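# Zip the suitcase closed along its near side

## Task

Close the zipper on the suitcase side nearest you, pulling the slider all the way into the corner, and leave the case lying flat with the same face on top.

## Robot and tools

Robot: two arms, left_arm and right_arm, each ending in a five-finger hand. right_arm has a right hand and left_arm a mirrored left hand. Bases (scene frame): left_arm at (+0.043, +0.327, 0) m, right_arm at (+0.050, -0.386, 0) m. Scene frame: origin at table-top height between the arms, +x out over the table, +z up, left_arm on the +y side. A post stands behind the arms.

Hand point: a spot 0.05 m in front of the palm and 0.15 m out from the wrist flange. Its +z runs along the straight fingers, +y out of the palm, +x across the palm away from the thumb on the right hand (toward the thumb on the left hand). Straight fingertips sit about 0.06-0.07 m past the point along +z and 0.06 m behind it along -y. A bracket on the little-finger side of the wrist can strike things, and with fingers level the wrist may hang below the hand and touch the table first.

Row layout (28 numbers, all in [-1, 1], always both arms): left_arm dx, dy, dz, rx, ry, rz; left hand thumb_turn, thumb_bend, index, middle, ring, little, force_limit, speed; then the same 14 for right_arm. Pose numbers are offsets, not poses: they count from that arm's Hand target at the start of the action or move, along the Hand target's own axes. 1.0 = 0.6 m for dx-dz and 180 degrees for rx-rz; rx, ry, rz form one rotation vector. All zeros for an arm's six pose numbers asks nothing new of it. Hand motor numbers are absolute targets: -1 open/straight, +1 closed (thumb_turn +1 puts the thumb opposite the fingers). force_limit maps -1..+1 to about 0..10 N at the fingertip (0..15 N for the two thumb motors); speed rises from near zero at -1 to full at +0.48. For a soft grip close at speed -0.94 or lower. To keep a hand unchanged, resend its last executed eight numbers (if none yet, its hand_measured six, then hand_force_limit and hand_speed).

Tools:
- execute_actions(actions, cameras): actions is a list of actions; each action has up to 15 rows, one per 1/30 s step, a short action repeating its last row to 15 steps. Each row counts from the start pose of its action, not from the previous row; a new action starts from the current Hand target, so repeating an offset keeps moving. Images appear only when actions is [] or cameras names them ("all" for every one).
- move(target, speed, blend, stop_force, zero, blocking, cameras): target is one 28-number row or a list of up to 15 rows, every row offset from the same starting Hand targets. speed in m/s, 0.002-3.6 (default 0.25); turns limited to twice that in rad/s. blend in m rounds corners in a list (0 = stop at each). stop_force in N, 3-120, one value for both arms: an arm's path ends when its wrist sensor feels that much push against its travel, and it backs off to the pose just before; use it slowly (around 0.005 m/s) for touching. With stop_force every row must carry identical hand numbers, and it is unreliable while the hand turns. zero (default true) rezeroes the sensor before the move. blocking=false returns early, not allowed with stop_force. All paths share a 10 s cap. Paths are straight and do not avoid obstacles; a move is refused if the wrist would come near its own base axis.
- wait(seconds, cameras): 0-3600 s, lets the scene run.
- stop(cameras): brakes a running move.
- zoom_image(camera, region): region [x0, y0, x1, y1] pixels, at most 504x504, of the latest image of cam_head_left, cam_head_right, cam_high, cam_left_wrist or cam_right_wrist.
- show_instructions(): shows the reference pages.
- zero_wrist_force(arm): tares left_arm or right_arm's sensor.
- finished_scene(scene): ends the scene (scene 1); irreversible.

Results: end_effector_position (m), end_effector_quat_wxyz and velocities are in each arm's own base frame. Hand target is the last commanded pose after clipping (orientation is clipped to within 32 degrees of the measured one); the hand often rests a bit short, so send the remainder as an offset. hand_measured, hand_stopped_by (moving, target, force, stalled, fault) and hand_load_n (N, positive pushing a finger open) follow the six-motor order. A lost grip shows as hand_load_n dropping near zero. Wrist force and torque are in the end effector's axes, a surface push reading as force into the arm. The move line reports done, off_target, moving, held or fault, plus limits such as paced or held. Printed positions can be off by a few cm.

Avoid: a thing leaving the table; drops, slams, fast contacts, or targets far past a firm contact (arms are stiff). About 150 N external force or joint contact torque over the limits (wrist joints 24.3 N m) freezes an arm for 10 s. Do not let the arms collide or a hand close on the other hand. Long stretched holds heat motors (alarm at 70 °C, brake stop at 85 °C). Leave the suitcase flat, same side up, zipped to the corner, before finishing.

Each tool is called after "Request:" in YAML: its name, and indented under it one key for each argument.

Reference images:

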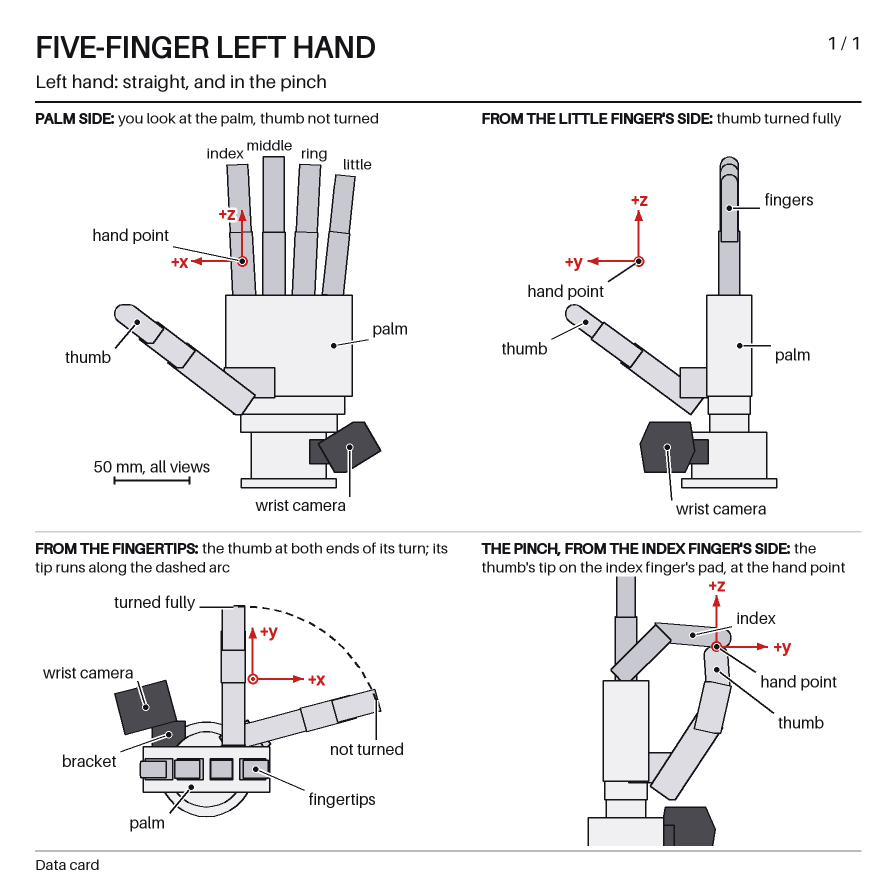

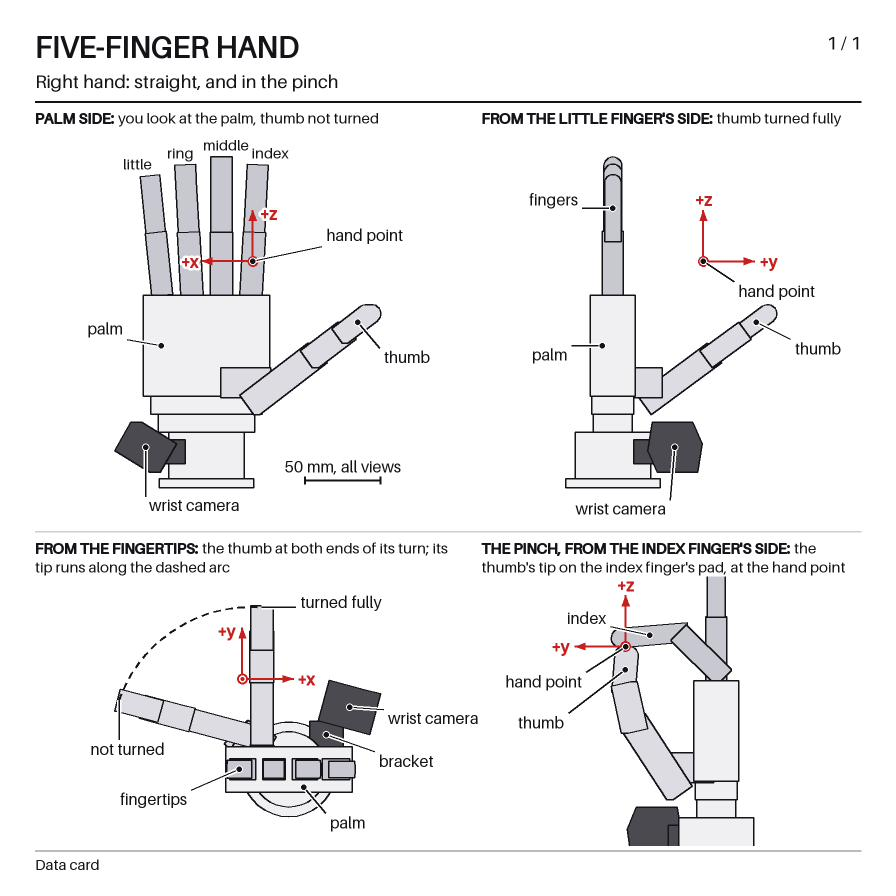

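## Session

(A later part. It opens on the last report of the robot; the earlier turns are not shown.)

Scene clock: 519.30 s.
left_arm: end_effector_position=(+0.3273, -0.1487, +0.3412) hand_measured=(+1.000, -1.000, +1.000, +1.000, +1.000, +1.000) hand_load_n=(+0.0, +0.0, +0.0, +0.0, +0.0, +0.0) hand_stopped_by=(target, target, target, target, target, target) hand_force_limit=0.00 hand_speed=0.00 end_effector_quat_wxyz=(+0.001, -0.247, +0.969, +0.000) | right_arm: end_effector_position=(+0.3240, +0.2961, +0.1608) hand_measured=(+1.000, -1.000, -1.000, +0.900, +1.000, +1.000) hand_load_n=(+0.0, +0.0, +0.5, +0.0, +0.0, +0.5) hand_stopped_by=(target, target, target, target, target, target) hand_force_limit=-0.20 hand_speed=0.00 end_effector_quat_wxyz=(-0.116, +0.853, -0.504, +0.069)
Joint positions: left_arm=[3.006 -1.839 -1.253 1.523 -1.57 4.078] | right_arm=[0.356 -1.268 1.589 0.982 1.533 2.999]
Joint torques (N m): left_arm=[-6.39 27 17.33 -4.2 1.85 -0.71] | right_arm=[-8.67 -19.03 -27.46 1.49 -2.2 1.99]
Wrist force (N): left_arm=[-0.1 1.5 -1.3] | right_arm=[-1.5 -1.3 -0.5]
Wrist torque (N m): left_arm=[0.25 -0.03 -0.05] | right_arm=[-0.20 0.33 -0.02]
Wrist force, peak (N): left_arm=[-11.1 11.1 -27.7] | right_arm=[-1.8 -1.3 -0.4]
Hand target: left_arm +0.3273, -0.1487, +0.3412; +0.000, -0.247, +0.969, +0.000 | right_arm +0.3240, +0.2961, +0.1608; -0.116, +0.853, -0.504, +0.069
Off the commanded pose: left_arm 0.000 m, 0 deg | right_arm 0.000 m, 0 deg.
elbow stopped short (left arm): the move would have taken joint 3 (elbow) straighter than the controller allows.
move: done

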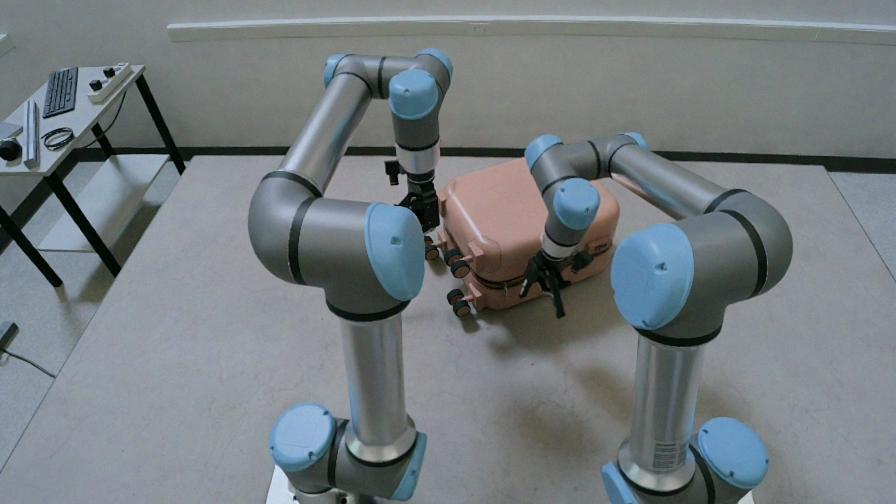

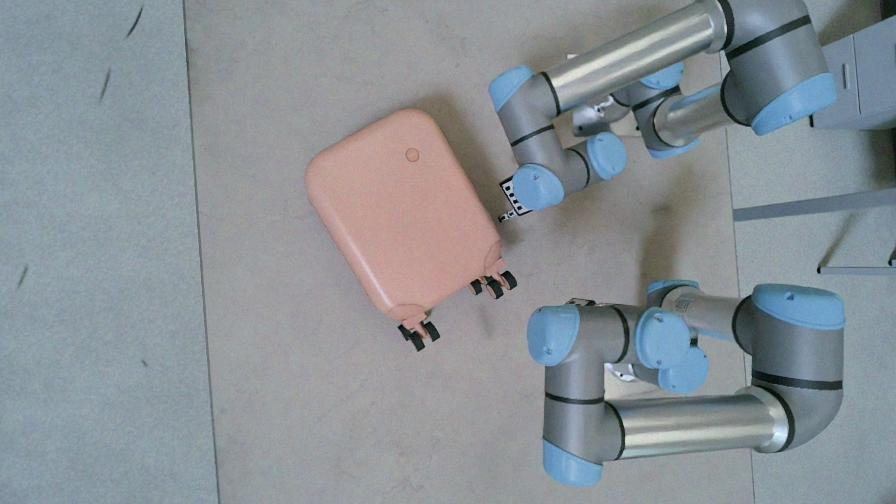

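Request:
move:
  target: [0,0,0,0,0,0,1,-1,1,1,1,1,0,0,0.0085,-0.0284,0.0097,-0.0478,0,0,1,-1,-1,0.9,1,1,-0.2,0]
  speed: 0.08
  cameras: ["cam_head_left","cam_right_wrist"]

Request:
zoom_image:
  camera: "cam_head_left"
  region: [460, 255, 540, 315]

Scene clock: 521.93 s.
left_arm: end_effector_position=(+0.3273, -0.1487, +0.3412) hand_measured=(+1.000, -1.000, +1.000, +1.000, +1.000, +1.000) hand_load_n=(+0.0, +0.0, +0.0, +0.0, +0.0, +0.0) hand_stopped_by=(target, target, target, target, target, target) hand_force_limit=0.00 hand_speed=0.00 end_effector_quat_wxyz=(+0.000, -0.247, +0.969, +0.000) | right_arm: end_effector_position=(+0.3423, +0.3003, +0.1597) hand_measured=(+1.000, -1.000, -1.000, +0.900, +1.000, +1.000) hand_load_n=(+0.0, +0.0, +0.0, -0.5, +0.0, -0.5) hand_stopped_by=(target, target, target, target, target, target) hand_force_limit=-0.20 hand_speed=0.00 end_effector_quat_wxyz=(-0.051, +0.859, -0.508, +0.031)
Joint positions: left_arm=[3.006 -1.839 -1.254 1.523 -1.57 4.078] | right_arm=[0.363 -1.12 1.425 1.147 1.556 3.002]
Joint torques (N m): left_arm=[-12.18 39.03 5.1 -4.24 1.73 1.59] | right_arm=[2.98 -41.04 -6.74 1.47 -0.89 1.23]
Wrist force (N): left_arm=[-0.1 1.8 -1.4] | right_arm=[-1.4 -1.6 -0.2]
Wrist torque (N m): left_arm=[0.29 -0.02 -0.06] | right_arm=[-0.27 0.30 -0.08]
Wrist force, peak (N): left_arm=[-0.1 1.9 -1.3] | right_arm=[-1.4 -2.4 -0.2]
Hand target: left_arm +0.3273, -0.1487, +0.3412; +0.000, -0.247, +0.969, +0.000 | right_arm +0.3422, +0.3003, +0.1597; -0.051, +0.859, -0.508, +0.031
Off the commanded pose: left_arm 0.000 m, 0 deg | right_arm 0.000 m, 0 deg.
move: done

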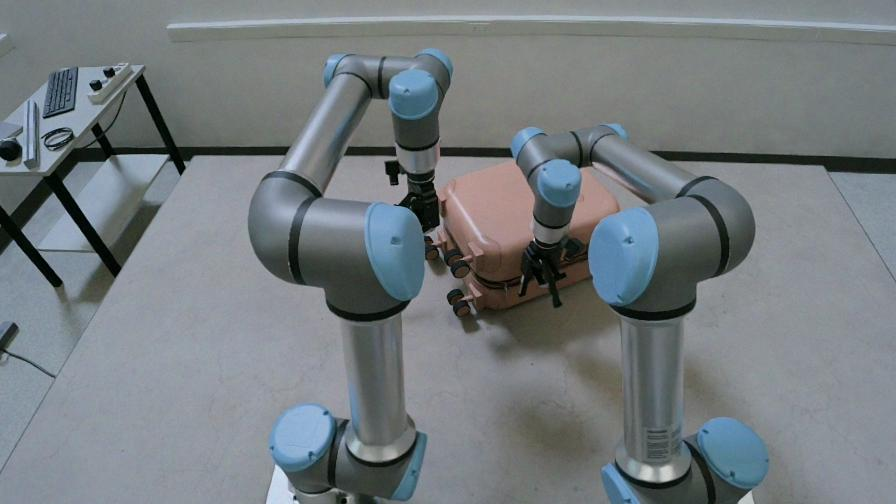

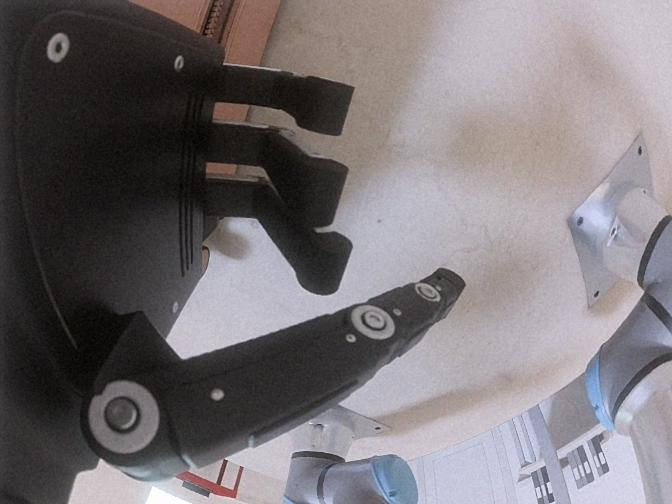

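Scaled by 6.300 from the camera's image (finer frame: 1280x720).

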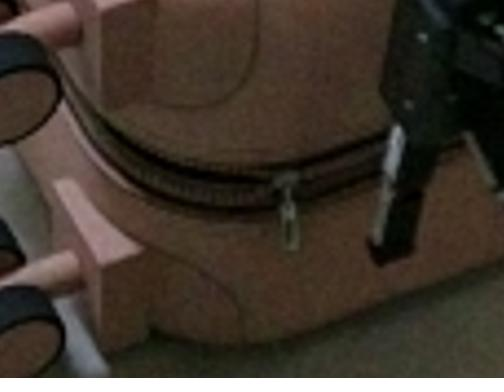

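Request:
move:
  target: [0,0,0,0,0,0,1,-1,1,1,1,1,0,0,0,-0.0648,0.0197,0,0,0,1,-1,-1,0.9,1,1,-0.2,0]
  speed: 0.01
  stop_force: 6
  cameras: ["cam_head_left","cam_right_wrist"]

Scene clock: 527.67 s.
left_arm: end_effector_position=(+0.3273, -0.1487, +0.3412) hand_measured=(+1.000, -1.000, +1.000, +1.000, +1.000, +1.000) hand_load_n=(+0.0, +0.0, +0.0, +0.0, +0.0, +0.0) hand_stopped_by=(target, target, target, target, target, target) hand_force_limit=0.00 hand_speed=0.00 end_effector_quat_wxyz=(+0.000, -0.247, +0.969, +0.000) | right_arm: end_effector_position=(+0.3652, +0.3130, +0.1551) hand_measured=(+1.000, -1.000, -1.000, +0.900, +1.000, +1.000) hand_load_n=(+0.0, +0.0, +0.0, +0.0, +0.0, +0.0) hand_stopped_by=(target, target, target, target, target, target) hand_force_limit=-0.20 hand_speed=0.00 end_effector_quat_wxyz=(-0.051, +0.859, -0.508, +0.031)
Joint positions: left_arm=[3.006 -1.839 -1.254 1.523 -1.57 4.078] | right_arm=[0.371 -1.055 1.338 1.168 1.557 3.009]
Joint torques (N m): left_arm=[-12.26 39.08 9.71 -4.24 1.18 0.52] | right_arm=[-7.81 -43 -7.18 3.81 -1.95 -1.38]
Wrist force (N): left_arm=[-0.2 1.4 -1.4] | right_arm=[-1.4 -1.7 -0.3]
Wrist torque (N m): left_arm=[0.23 0.00 -0.05] | right_arm=[-0.32 0.30 -0.06]
Wrist force, peak (N): left_arm=[-0.3 1.7 -1.8] | right_arm=[-1.1 7.7 -5.3]
Hand target: left_arm +0.3273, -0.1487, +0.3412; +0.000, -0.247, +0.969, +0.000 | right_arm +0.3651, +0.3130, +0.1551; -0.051, +0.859, -0.508, +0.031 (not the last commanded pose)
Off the commanded pose: left_arm 0.000 m, 0 deg | right_arm 0.014 m, 0 deg.
move: contact (right_arm)

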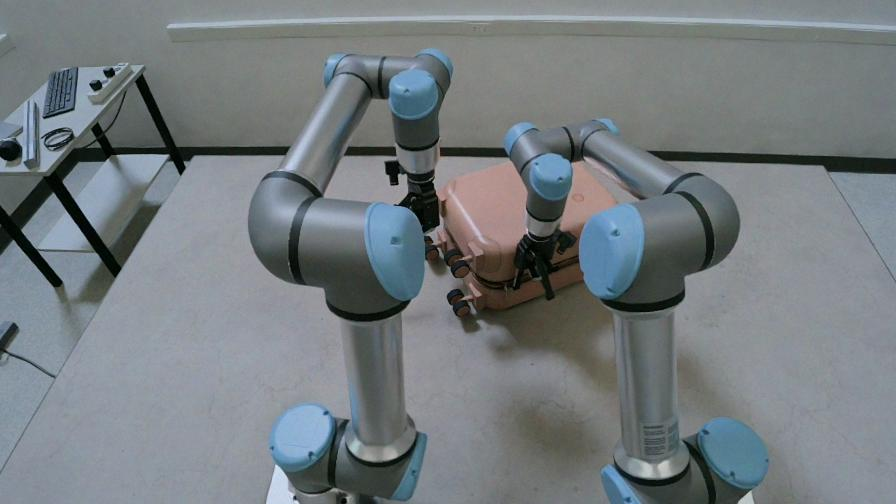

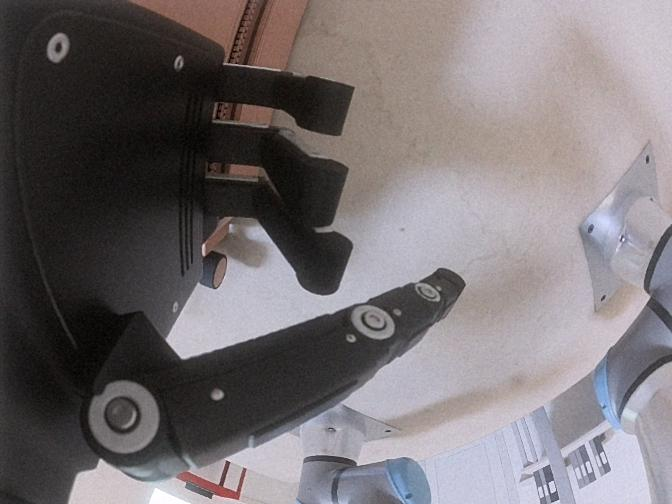

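Request:
zoom_image:
  camera: "cam_head_left"
  region: [460, 200, 600, 315]

Request:
zoom_image:
  camera: "cam_right_wrist"
  region: [180, 0, 380, 300]

Scaled by 3.600 from the camera's image (finer frame: 1280x720).

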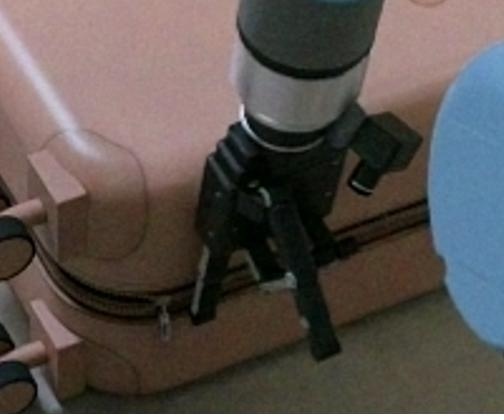

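Scaled by 1.680 from the camera's image (finer frame: 960x720).

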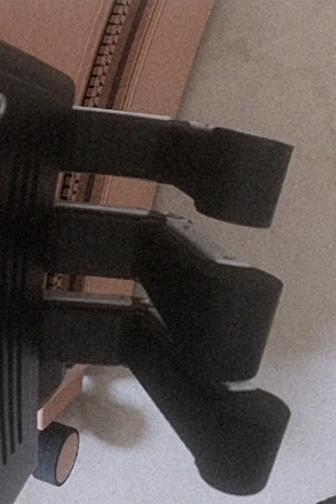

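Request:
execute_actions:
  actions:
    - [[0,0,0,0,0,0,1,-1,1,1,1,1,0,0,0,-0.0013,0,0,0,0,1,-1,-1,0.9,1,1,-0.2,0],[0,0,0,0,0,0,1,-1,1,1,1,1,0,0,0,-0.0026,0,0,0,0,1,-1,-1,0.9,1,1,-0.2,0],[0,0,0,0,0,0,1,-1,1,1,1,1,0,0,0,-0.004,0,0,0,0,1,-1,-1,0.9,1,1,-0.2,0]]

Scene clock: 530.33 s.
left_arm: end_effector_position=(+0.3273, -0.1487, +0.3412) hand_measured=(+1.000, -1.000, +1.000, +1.000, +1.000, +1.000) hand_load_n=(+0.0, +0.0, +0.0, +0.0, +0.5, +0.0) hand_stopped_by=(target, target, target, target, target, target) hand_force_limit=0.00 hand_speed=0.00 end_effector_quat_wxyz=(+0.000, -0.247, +0.969, +0.000) | right_arm: end_effector_position=(+0.3672, +0.3141, +0.1554) hand_measured=(+1.000, -1.000, -1.000, +0.900, +1.000, +1.000) hand_load_n=(+0.0, +0.0, +0.0, +0.0, +0.0, +0.5) hand_stopped_by=(target, target, target, target, target, target) hand_force_limit=-0.20 hand_speed=0.00 end_effector_quat_wxyz=(-0.051, +0.859, -0.508, +0.031)
Joint positions: left_arm=[3.006 -1.839 -1.254 1.523 -1.57 4.078] | right_arm=[0.371 -1.049 1.329 1.172 1.557 3.01]
Joint torques (N m): left_arm=[-12.16 38.6 11.32 -4.14 0.88 0.12] | right_arm=[8.22 -43.84 -6.66 0.84 1.42 1.55]
Wrist force (N): left_arm=[-0.2 1.6 -1.2] | right_arm=[0.5 1.2 0.7]
Wrist torque (N m): left_arm=[0.26 -0.01 -0.05] | right_arm=[-0.18 0.04 0.23]
Wrist force, peak (N): left_arm=[0.1 1.8 -1.5] | right_arm=[-2.9 9.3 0.6]
Hand target: left_arm +0.3273, -0.1487, +0.3412; +0.000, -0.247, +0.969, +0.000 | right_arm +0.3672, +0.3141, +0.1554; -0.051, +0.859, -0.508, +0.031
Off the commanded pose: left_arm 0.000 m, 0 deg | right_arm 0.000 m, 0 deg.
Step readings (end_effector_position of left_arm | right_arm):
0: (+0.3273, -0.1487, +0.3412) | (+0.3651, +0.3130, +0.1551)
1: (+0.3273, -0.1487, +0.3412) | (+0.3651, +0.3130, +0.1551)
2: (+0.3273, -0.1487, +0.3412) | (+0.3652, +0.3130, +0.1551)
4: (+0.3273, -0.1487, +0.3412) | (+0.3663, +0.3135, +0.1553)
8: (+0.3273, -0.1487, +0.3412) | (+0.3674, +0.3142, +0.1554)
15: (+0.3273, -0.1487, +0.3412) | (+0.3673, +0.3142, +0.1553)

Request:
move:
  target:
    - [0,0,0,0,0,0,1,-1,1,1,1,1,0,0,0,0.0674,-0.0251,0,0,0,1,-1,-1,0.9,1,1,-0.2,0]
    - [0,0,0,0,0,0,1,-1,1,1,1,1,0,0,-0.1,0.0354,-0.0127,0,0,0.5,1,-1,-1,0.9,1,1,-0.2,0]
  speed: 0.15
  blend: [0.02,0]
  cameras: ["cam_head_left","cam_right_wrist"]

Scene clock: 545.87 s.
left_arm: end_effector_position=(+0.3273, -0.1487, +0.3412) hand_measured=(+1.000, -1.000, +1.000, +1.000, +1.000, +1.000) hand_load_n=(+0.0, +0.0, +0.5, +0.0, +0.0, +0.0) hand_stopped_by=(target, target, target, target, target, target) hand_force_limit=0.00 hand_speed=0.00 end_effector_quat_wxyz=(+0.000, -0.247, +0.969, +0.000) | right_arm: end_effector_position=(+0.3189, +0.3561, +0.1603) hand_measured=(+1.000, -1.000, -1.000, +0.900, +1.000, +1.000) hand_load_n=(+0.0, +0.0, +0.0, +0.0, +0.5, +0.0) hand_stopped_by=(target, target, target, target, target, target) hand_force_limit=-0.20 hand_speed=0.00 end_effector_quat_wxyz=(+0.058, -0.249, +0.967, +0.014)
Joint positions: left_arm=[3.006 -1.839 -1.254 1.523 -1.57 4.078] | right_arm=[0.413 -1.289 1.692 1.048 1.562 4.621]
Joint torques (N m): left_arm=[-12.2 38.99 18.15 -4.03 -0.01 -1.52] | right_arm=[-7.62 -18.67 -28.12 3.92 1.4 1.57]
Wrist force (N): left_arm=[-0.2 1.7 -1.3] | right_arm=[-0.4 -1.8 -0.5]
Wrist torque (N m): left_arm=[0.27 -0.01 -0.05] | right_arm=[-0.26 0.13 0.07]
Wrist force, peak (N): left_arm=[0.0 2.0 -1.6] | right_arm=[-1.0 -3.3 0.4]
Hand target: left_arm +0.3273, -0.1487, +0.3412; +0.000, -0.247, +0.969, +0.000 | right_arm +0.3190, +0.3561, +0.1603; +0.058, -0.249, +0.967, +0.014
Off the commanded pose: left_arm 0.000 m, 0 deg | right_arm 0.000 m, 0 deg.
move: done

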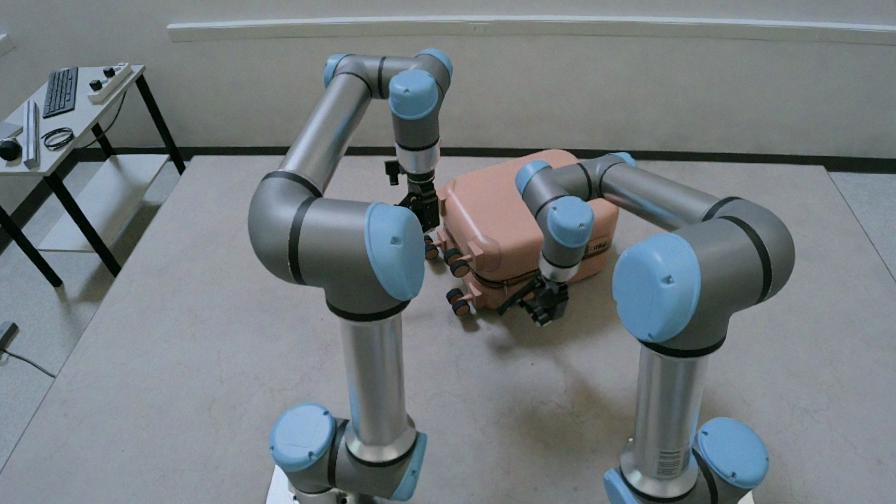

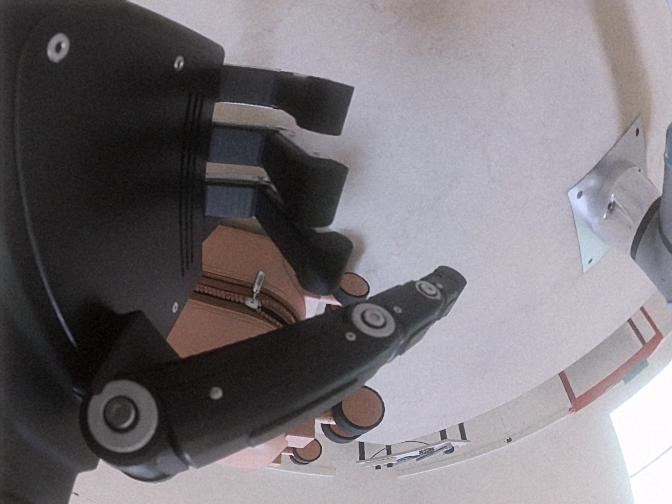

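Request:
zoom_image:
  camera: "cam_right_wrist"
  region: [190, 220, 330, 340]

Request:
zoom_image:
  camera: "cam_head_left"
  region: [440, 230, 560, 330]

Scaled by 3.600 from the camera's image (finer frame: 960x720).

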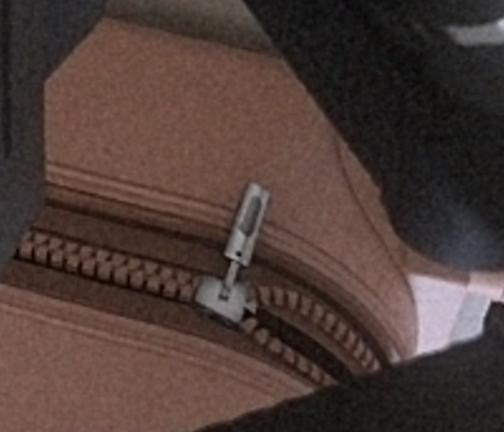

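Scaled by 4.200 from the camera's image (finer frame: 1280x720).

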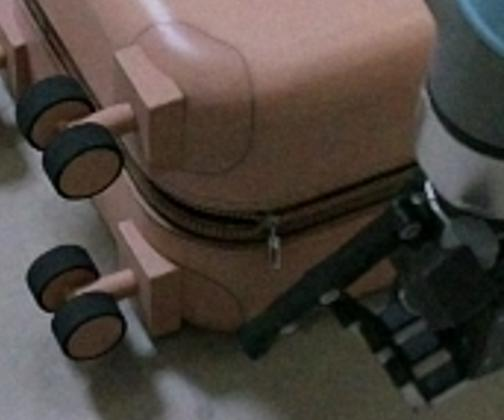

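Request:
move:
  target: [0,0,0,0,0,0,1,-1,1,1,1,1,0,0,-0.0992,0,0.0122,0,0,0,1,-1,-1,0.9,1,1,-0.2,0]
  speed: 0.08

Request:
move:
  target: [0,0,0,0,0,0,1,-1,1,1,1,1,0,0,-0.0662,0,0.0081,0,0,0,1,-1,-1,0.9,1,1,-0.2,0]
  speed: 0.01
  stop_force: 5
  cameras: ["cam_head_left","cam_right_wrist"]

Request:
zoom_image:
  camera: "cam_right_wrist"
  region: [190, 190, 360, 340]

Scene clock: 548.63 s.
left_arm: end_effector_position=(+0.3273, -0.1487, +0.3412) hand_measured=(+1.000, -1.000, +1.000, +1.000, +1.000, +1.000) hand_load_n=(+0.0, +0.0, +0.0, +0.0, +0.0, +0.0) hand_stopped_by=(target, target, target, target, target, target) hand_force_limit=0.00 hand_speed=0.00 end_effector_quat_wxyz=(+0.000, -0.247, +0.969, +0.000) | right_arm: end_effector_position=(+0.3715, +0.3850, +0.1601) hand_measured=(+1.000, -1.000, -1.000, +0.900, +1.000, +1.000) hand_load_n=(+0.0, +0.0, +0.0, +0.0, +0.0, +0.0) hand_stopped_by=(target, target, target, target, target, target) hand_force_limit=-0.20 hand_speed=0.00 end_effector_quat_wxyz=(+0.058, -0.249, +0.967, +0.014)
Joint positions: left_arm=[3.006 -1.839 -1.254 1.523 -1.57 4.078] | right_arm=[0.425 -1.154 1.504 1.102 1.563 4.634]
Joint torques (N m): left_arm=[-11.49 38.83 20.42 -4.03 -0.31 -1.97] | right_arm=[-4.62 -33.69 -13.87 1.48 2.07 -0.85]
Wrist force (N): left_arm=[0.2 1.8 -1.0] | right_arm=[-0.5 -2.1 -0.7]
Wrist torque (N m): left_arm=[0.28 -0.06 -0.03] | right_arm=[-0.30 0.15 -0.02]
Wrist force, peak (N): left_arm=[-0.1 1.7 -1.7] | right_arm=[-1.1 -2.0 -0.8]
Hand target: left_arm +0.3273, -0.1487, +0.3412; +0.000, -0.247, +0.969, +0.000 | right_arm +0.3715, +0.3850, +0.1601; +0.058, -0.249, +0.967, +0.014
Off the commanded pose: left_arm 0.000 m, 0 deg | right_arm 0.000 m, 0 deg.
move: done

Scene clock: 551.77 s.
left_arm: end_effector_position=(+0.3273, -0.1487, +0.3412) hand_measured=(+1.000, -1.000, +1.000, +1.000, +1.000, +1.000) hand_load_n=(+0.5, +0.0, +0.0, +0.0, +0.0, +0.0) hand_stopped_by=(target, target, target, target, target, target) hand_force_limit=0.00 hand_speed=0.00 end_effector_quat_wxyz=(+0.000, -0.247, +0.969, +0.000) | right_arm: end_effector_position=(+0.3918, +0.3962, +0.1601) hand_measured=(+1.000, -1.000, -1.000, +0.900, +1.000, +1.000) hand_load_n=(+0.0, +0.0, +0.0, +0.0, +0.0, +0.0) hand_stopped_by=(target, target, target, target, target, target) hand_force_limit=-0.20 hand_speed=0.00 end_effector_quat_wxyz=(+0.058, -0.249, +0.967, +0.014)
Joint positions: left_arm=[3.006 -1.839 -1.254 1.523 -1.57 4.078] | right_arm=[0.429 -1.101 1.425 1.127 1.564 4.638]
Joint torques (N m): left_arm=[-11.37 38.55 22.87 -3.91 -0.66 -1.89] | right_arm=[-7.01 -41.84 -6.4 3.02 1.46 -0.82]
Wrist force (N): left_arm=[-0.4 1.5 -1.3] | right_arm=[-0.8 -1.8 -0.7]
Wrist torque (N m): left_arm=[0.26 0.03 -0.07] | right_arm=[-0.26 0.31 -0.04]
Wrist force, peak (N): left_arm=[-0.2 1.7 -1.6] | right_arm=[7.2 -1.6 -3.4]
Hand target: left_arm +0.3273, -0.1487, +0.3412; +0.000, -0.247, +0.969, +0.000 | right_arm +0.3918, +0.3962, +0.1601; +0.058, -0.249, +0.967, +0.014 (not the last commanded pose)
Off the commanded pose: left_arm 0.000 m, 0 deg | right_arm 0.017 m, 0 deg.
move: contact (right_arm)

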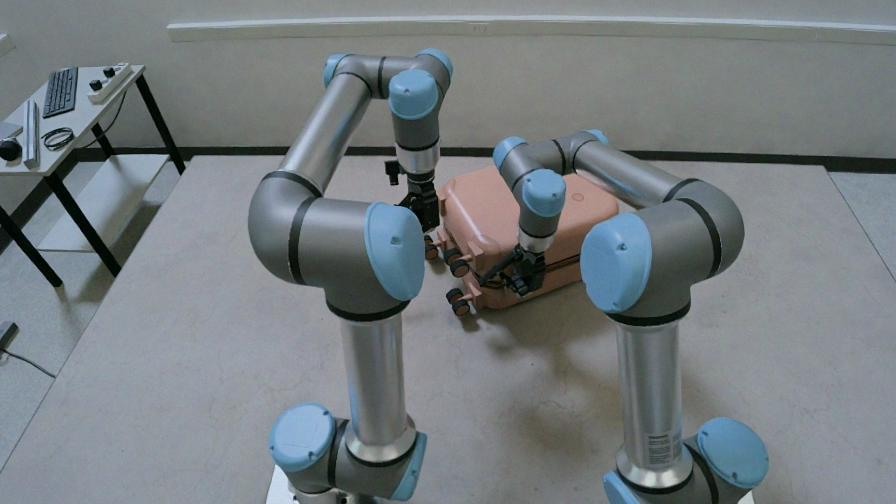

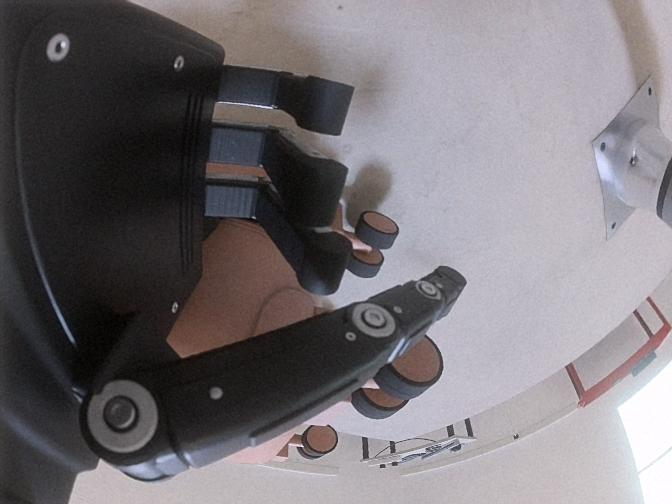

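Scaled by 2.965 from the camera's image (finer frame: 960x720).

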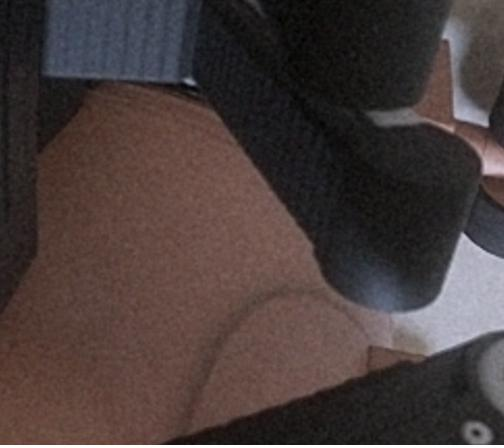

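Request:
zoom_image:
  camera: "cam_head_left"
  region: [460, 245, 540, 315]

Request:
zoom_image:
  camera: "cam_head_left"
  region: [470, 225, 580, 305]

Scaled by 6.300 from the camera's image (finer frame: 1280x720).

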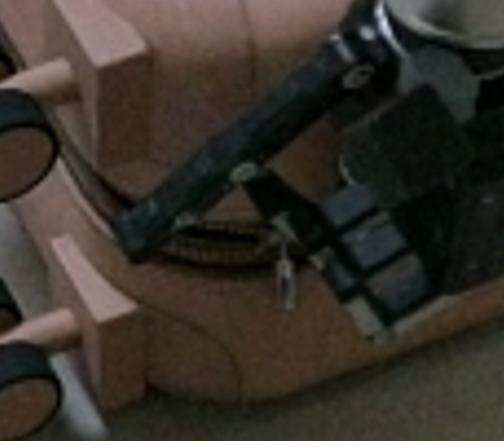

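Scaled by 4.582 from the camera's image (finer frame: 1280x720).

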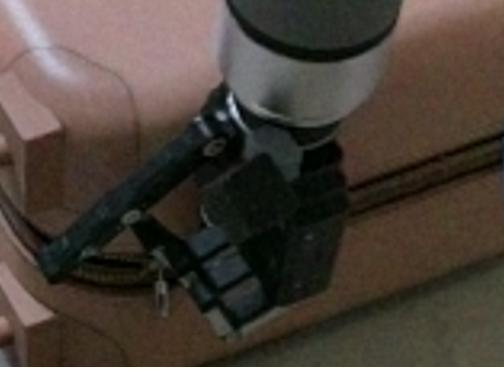

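Request:
move:
  target: [0,0,0,0,0,0,1,-1,1,1,1,1,0,0,-0.0025,0.0167,0.0003,0,0,0,1,-1,-1,0.9,1,1,-0.2,0]
  speed: 0.01
  stop_force: 15
  cameras: ["cam_head_left"]

Request:
zoom_image:
  camera: "cam_head_left"
  region: [460, 245, 540, 315]

Scene clock: 554.73 s.
left_arm: end_effector_position=(+0.3273, -0.1487, +0.3412) hand_measured=(+1.000, -1.000, +1.000, +1.000, +1.000, +1.000) hand_load_n=(-0.5, +0.0, +0.5, +0.0, +0.0, +0.0) hand_stopped_by=(target, target, target, target, target, target) hand_force_limit=0.00 hand_speed=0.00 end_effector_quat_wxyz=(+0.000, -0.247, +0.969, +0.000) | right_arm: end_effector_position=(+0.3883, +0.4057, +0.1601) hand_measured=(+1.000, -1.000, -1.000, +0.900, +1.000, +1.000) hand_load_n=(+0.0, -0.5, +0.0, +0.0, +0.0, +0.0) hand_stopped_by=(target, target, target, target, target, target) hand_force_limit=-0.20 hand_speed=0.00 end_effector_quat_wxyz=(+0.058, -0.249, +0.967, +0.014)
Joint positions: left_arm=[3.006 -1.839 -1.254 1.523 -1.57 4.078] | right_arm=[0.45 -1.093 1.412 1.132 1.566 4.659]
Joint torques (N m): left_arm=[-11.35 38.74 25 -3.96 -0.94 -1.79] | right_arm=[-8.44 -41.63 -7.1 0.82 0.85 -1.18]
Wrist force (N): left_arm=[0.1 1.7 -1.3] | right_arm=[3.3 -2.1 0.0]
Wrist torque (N m): left_arm=[0.28 -0.05 -0.04] | right_arm=[-0.16 0.14 0.25]
Wrist force, peak (N): left_arm=[-0.2 1.9 -1.5] | right_arm=[5.1 -5.0 -0.5]
Hand target: left_arm +0.3273, -0.1487, +0.3412; +0.000, -0.247, +0.969, +0.000 | right_arm +0.3883, +0.4057, +0.1601; +0.058, -0.249, +0.967, +0.014
Off the commanded pose: left_arm 0.000 m, 0 deg | right_arm 0.000 m, 0 deg.
move: done

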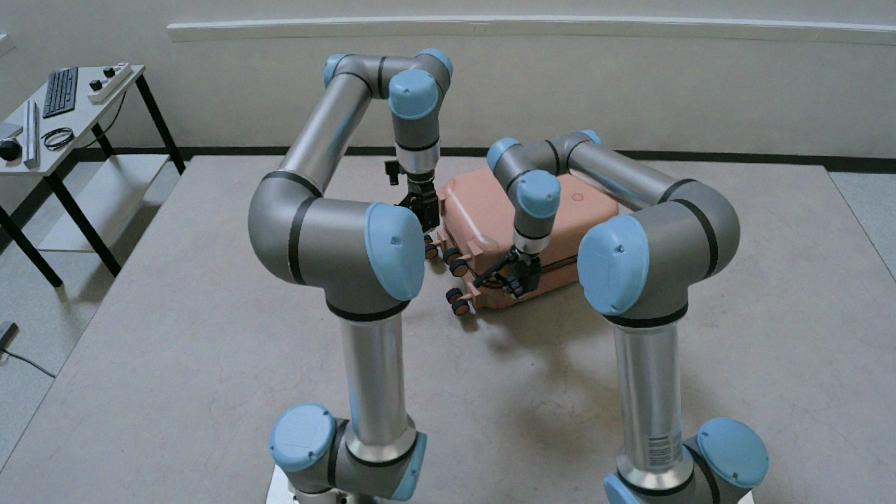

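Scaled by 6.300 from the camera's image (finer frame: 1280x720).

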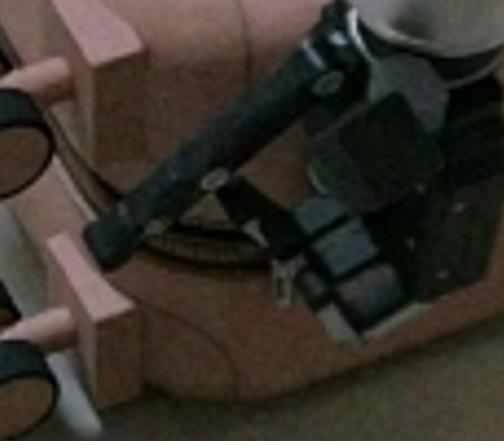

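Request:
move:
  target: [0,0,0,0,0,0,1,-1,1,1,1,1,0,0,-0.0006,0.0092,0.0001,0,0,0,1,-1,-1,0.9,1,1,-0.2,0]
  speed: 0.008
  stop_force: 15
  cameras: ["cam_head_left","cam_head_right","cam_high"]

Request:
zoom_image:
  camera: "cam_head_left"
  region: [460, 245, 540, 315]

Scene clock: 556.80 s.
left_arm: end_effector_position=(+0.3273, -0.1487, +0.3412) hand_measured=(+1.000, -1.000, +1.000, +1.000, +1.000, +1.000) hand_load_n=(+0.0, +0.0, +0.0, +0.0, +0.0, +0.5) hand_stopped_by=(target, target, target, target, target, target) hand_force_limit=0.00 hand_speed=0.00 end_effector_quat_wxyz=(+0.000, -0.247, +0.969, +0.000) | right_arm: end_effector_position=(+0.3859, +0.4107, +0.1601) hand_measured=(+1.000, -1.000, -1.000, +0.900, +1.000, +1.000) hand_load_n=(+0.0, -0.5, +0.0, +0.0, +0.0, +0.0) hand_stopped_by=(target, target, target, target, target, target) hand_force_limit=-0.20 hand_speed=0.00 end_effector_quat_wxyz=(+0.058, -0.249, +0.967, +0.014)
Joint positions: left_arm=[3.006 -1.839 -1.254 1.523 -1.57 4.078] | right_arm=[0.462 -1.089 1.406 1.134 1.568 4.671]
Joint torques (N m): left_arm=[-11.29 39.03 25.91 -3.95 -1.17 -1.88] | right_arm=[-7.8 -38.45 -11.41 0.86 0.57 -1.07]
Wrist force (N): left_arm=[-0.2 1.9 -1.5] | right_arm=[4.5 -3.2 -0.2]
Wrist torque (N m): left_arm=[0.32 -0.02 -0.07] | right_arm=[-0.20 0.06 0.33]
Wrist force, peak (N): left_arm=[-0.2 1.9 -1.5] | right_arm=[4.8 -5.1 -0.5]
Hand target: left_arm +0.3273, -0.1487, +0.3412; +0.000, -0.247, +0.969, +0.000 | right_arm +0.3859, +0.4107, +0.1601; +0.058, -0.249, +0.967, +0.014
Off the commanded pose: left_arm 0.000 m, 0 deg | right_arm 0.000 m, 0 deg.
move: done

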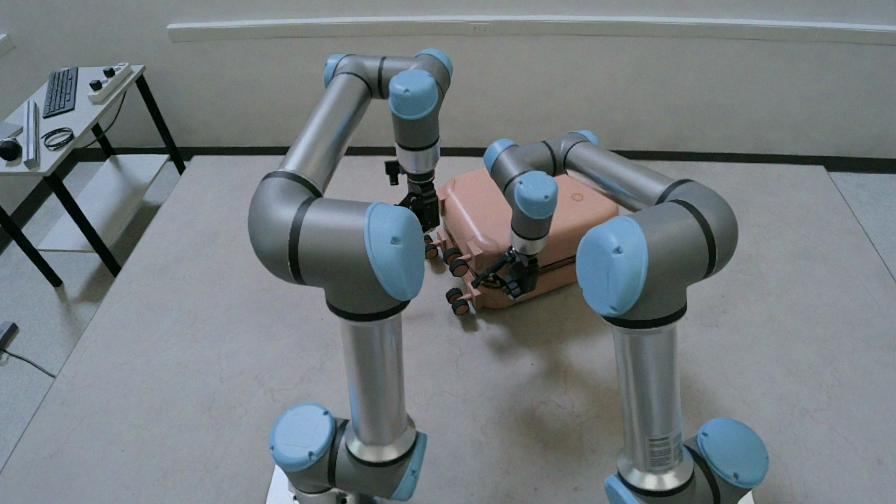

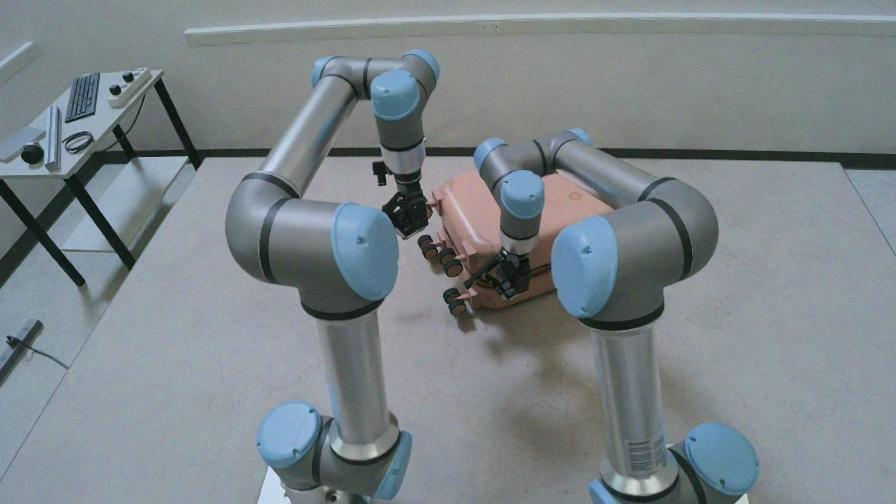

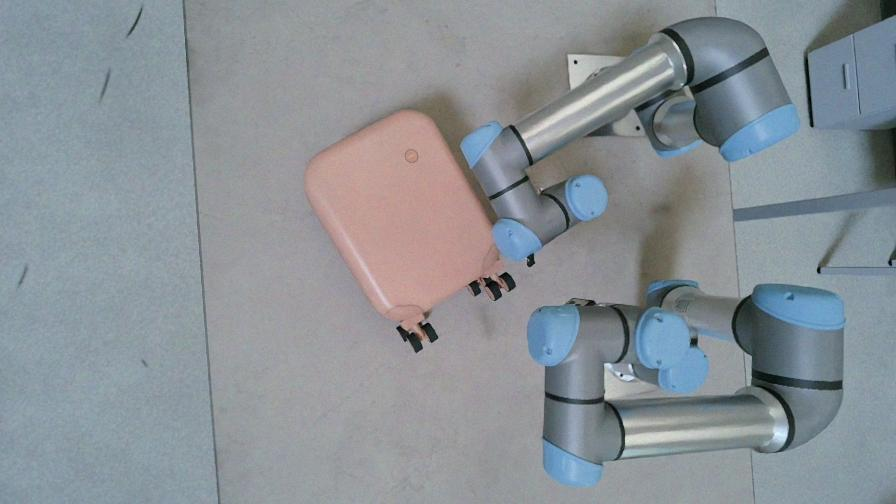

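Scaled by 6.300 from the camera's image (finer frame: 1280x720).

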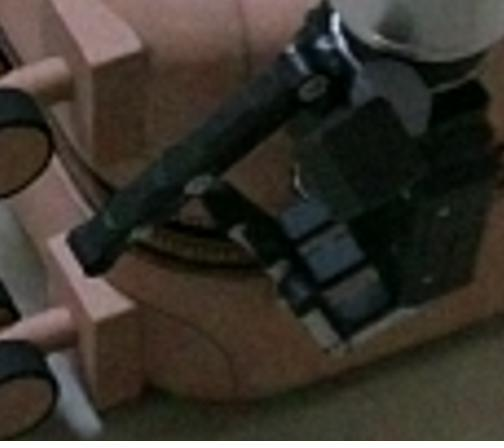

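Request:
zoom_image:
  camera: "cam_head_right"
  region: [450, 240, 540, 320]

Scaled by 5.600 from the camera's image (finer frame: 1280x720).

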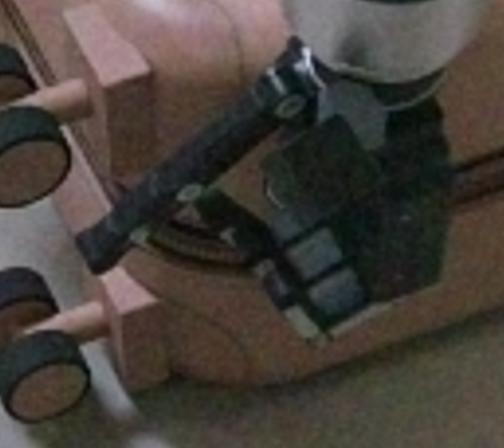

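Request:
move:
  target: [0,0,0,0,0,0,1,-1,1,1,1,1,0,0,-0.001,0.0092,0.0001,0,0,0,1,-1,-1,0.9,1,1,-0.2,0]
  speed: 0.008
  stop_force: 15

Request:
move:
  target: [0,0,0,0,0,0,1,-1,1,1,1,1,0,0,-0.0015,0.0092,0.0002,0,0,0,1,-1,-1,0.9,1,1,-0.2,0]
  speed: 0.008
  stop_force: 15
  cameras: ["cam_head_left","cam_right_wrist"]

Request:
zoom_image:
  camera: "cam_head_left"
  region: [450, 245, 530, 315]

Scene clock: 559.23 s.
left_arm: end_effector_position=(+0.3273, -0.1487, +0.3412) hand_measured=(+1.000, -1.000, +1.000, +1.000, +1.000, +1.000) hand_load_n=(+0.0, -0.5, +0.0, +0.0, +0.0, +0.0) hand_stopped_by=(target, target, target, target, target, target) hand_force_limit=0.00 hand_speed=0.00 end_effector_quat_wxyz=(+0.000, -0.247, +0.969, +0.000) | right_arm: end_effector_position=(+0.3838, +0.4158, +0.1601) hand_measured=(+1.000, -1.000, -1.000, +0.900, +1.000, +1.000) hand_load_n=(+0.0, +0.0, +0.0, +0.5, +0.0, +0.0) hand_stopped_by=(target, target, target, target, target, target) hand_force_limit=-0.20 hand_speed=0.00 end_effector_quat_wxyz=(+0.058, -0.249, +0.967, +0.014)
Joint positions: left_arm=[3.006 -1.839 -1.254 1.523 -1.57 4.078] | right_arm=[0.474 -1.085 1.399 1.136 1.569 4.683]
Joint torques (N m): left_arm=[-11.1 38.23 28.51 -3.8 -1.39 -1.95] | right_arm=[-8.66 -39.79 -9.62 1.2 1.4 -1.27]
Wrist force (N): left_arm=[-0.2 1.6 -1.4] | right_arm=[3.3 -2.7 -0.3]
Wrist torque (N m): left_arm=[0.27 -0.01 -0.06] | right_arm=[-0.19 0.15 0.26]
Wrist force, peak (N): left_arm=[-0.1 1.8 -1.7] | right_arm=[4.8 -5.2 -0.6]
Hand target: left_arm +0.3273, -0.1487, +0.3412; +0.000, -0.247, +0.969, +0.000 | right_arm +0.3838, +0.4158, +0.1601; +0.058, -0.249, +0.967, +0.014
Off the commanded pose: left_arm 0.000 m, 0 deg | right_arm 0.000 m, 0 deg.
move: done

Scene clock: 560.90 s.
left_arm: end_effector_position=(+0.3273, -0.1487, +0.3412) hand_measured=(+1.000, -1.000, +1.000, +1.000, +1.000, +1.000) hand_load_n=(+0.0, +0.0, +0.5, +0.5, +0.0, +0.0) hand_stopped_by=(target, target, target, target, target, target) hand_force_limit=0.00 hand_speed=0.00 end_effector_quat_wxyz=(+0.000, -0.247, +0.969, +0.000) | right_arm: end_effector_position=(+0.3819, +0.4211, +0.1600) hand_measured=(+1.000, -1.000, -1.000, +0.900, +1.000, +1.000) hand_load_n=(+0.0, +0.0, +0.0, +0.0, +0.0, +0.0) hand_stopped_by=(target, target, target, target, target, target) hand_force_limit=-0.20 hand_speed=0.00 end_effector_quat_wxyz=(+0.058, -0.249, +0.967, +0.014)
Joint positions: left_arm=[3.006 -1.839 -1.254 1.523 -1.57 4.078] | right_arm=[0.486 -1.079 1.391 1.139 1.57 4.694]
Joint torques (N m): left_arm=[-11.07 38.66 29.38 -3.86 -1.58 -1.92] | right_arm=[-8.09 -39.73 -9.14 0.34 0.3 -1.32]
Wrist force (N): left_arm=[0.1 1.6 -1.6] | right_arm=[5.3 -3.7 -0.8]
Wrist torque (N m): left_arm=[0.28 -0.06 -0.05] | right_arm=[-0.24 0.05 0.37]
Wrist force, peak (N): left_arm=[0.0 1.8 -1.7] | right_arm=[5.5 -4.9 -1.0]
Hand target: left_arm +0.3273, -0.1487, +0.3412; +0.000, -0.247, +0.969, +0.000 | right_arm +0.3819, +0.4211, +0.1600; +0.058, -0.249, +0.967, +0.014
Off the commanded pose: left_arm 0.000 m, 0 deg | right_arm 0.000 m, 0 deg.
move: done

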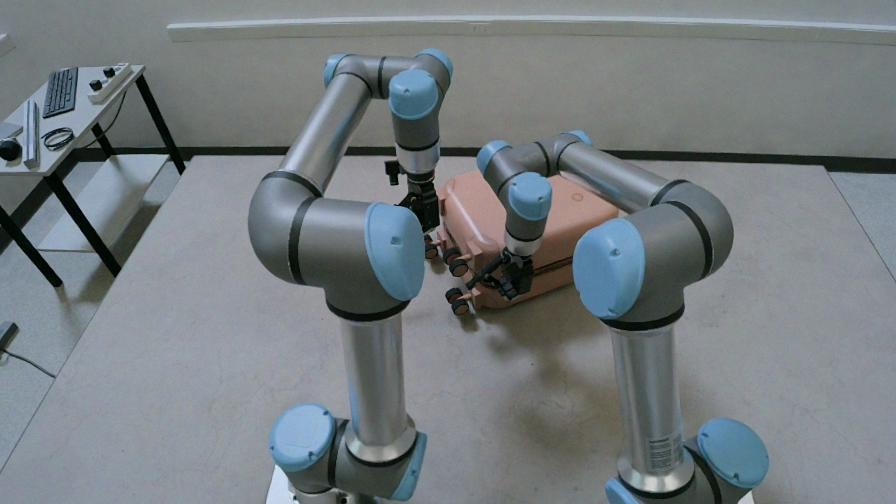

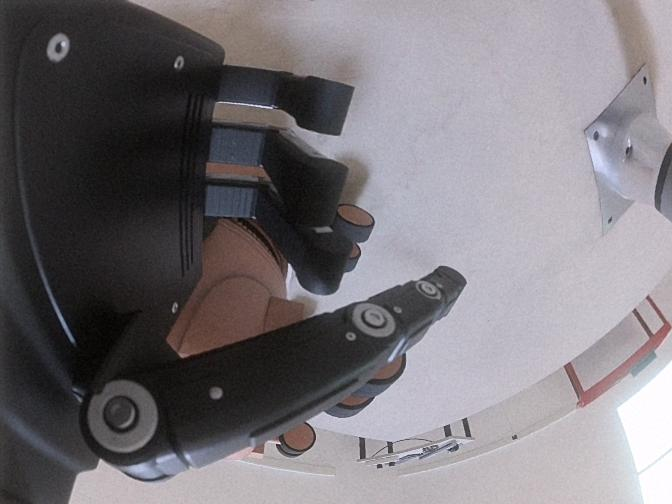

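Scaled by 6.300 from the camera's image (finer frame: 1280x720).

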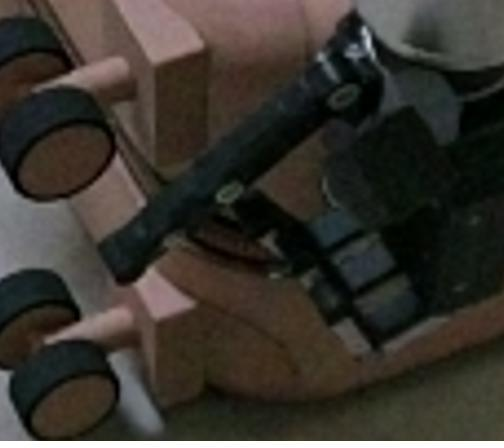

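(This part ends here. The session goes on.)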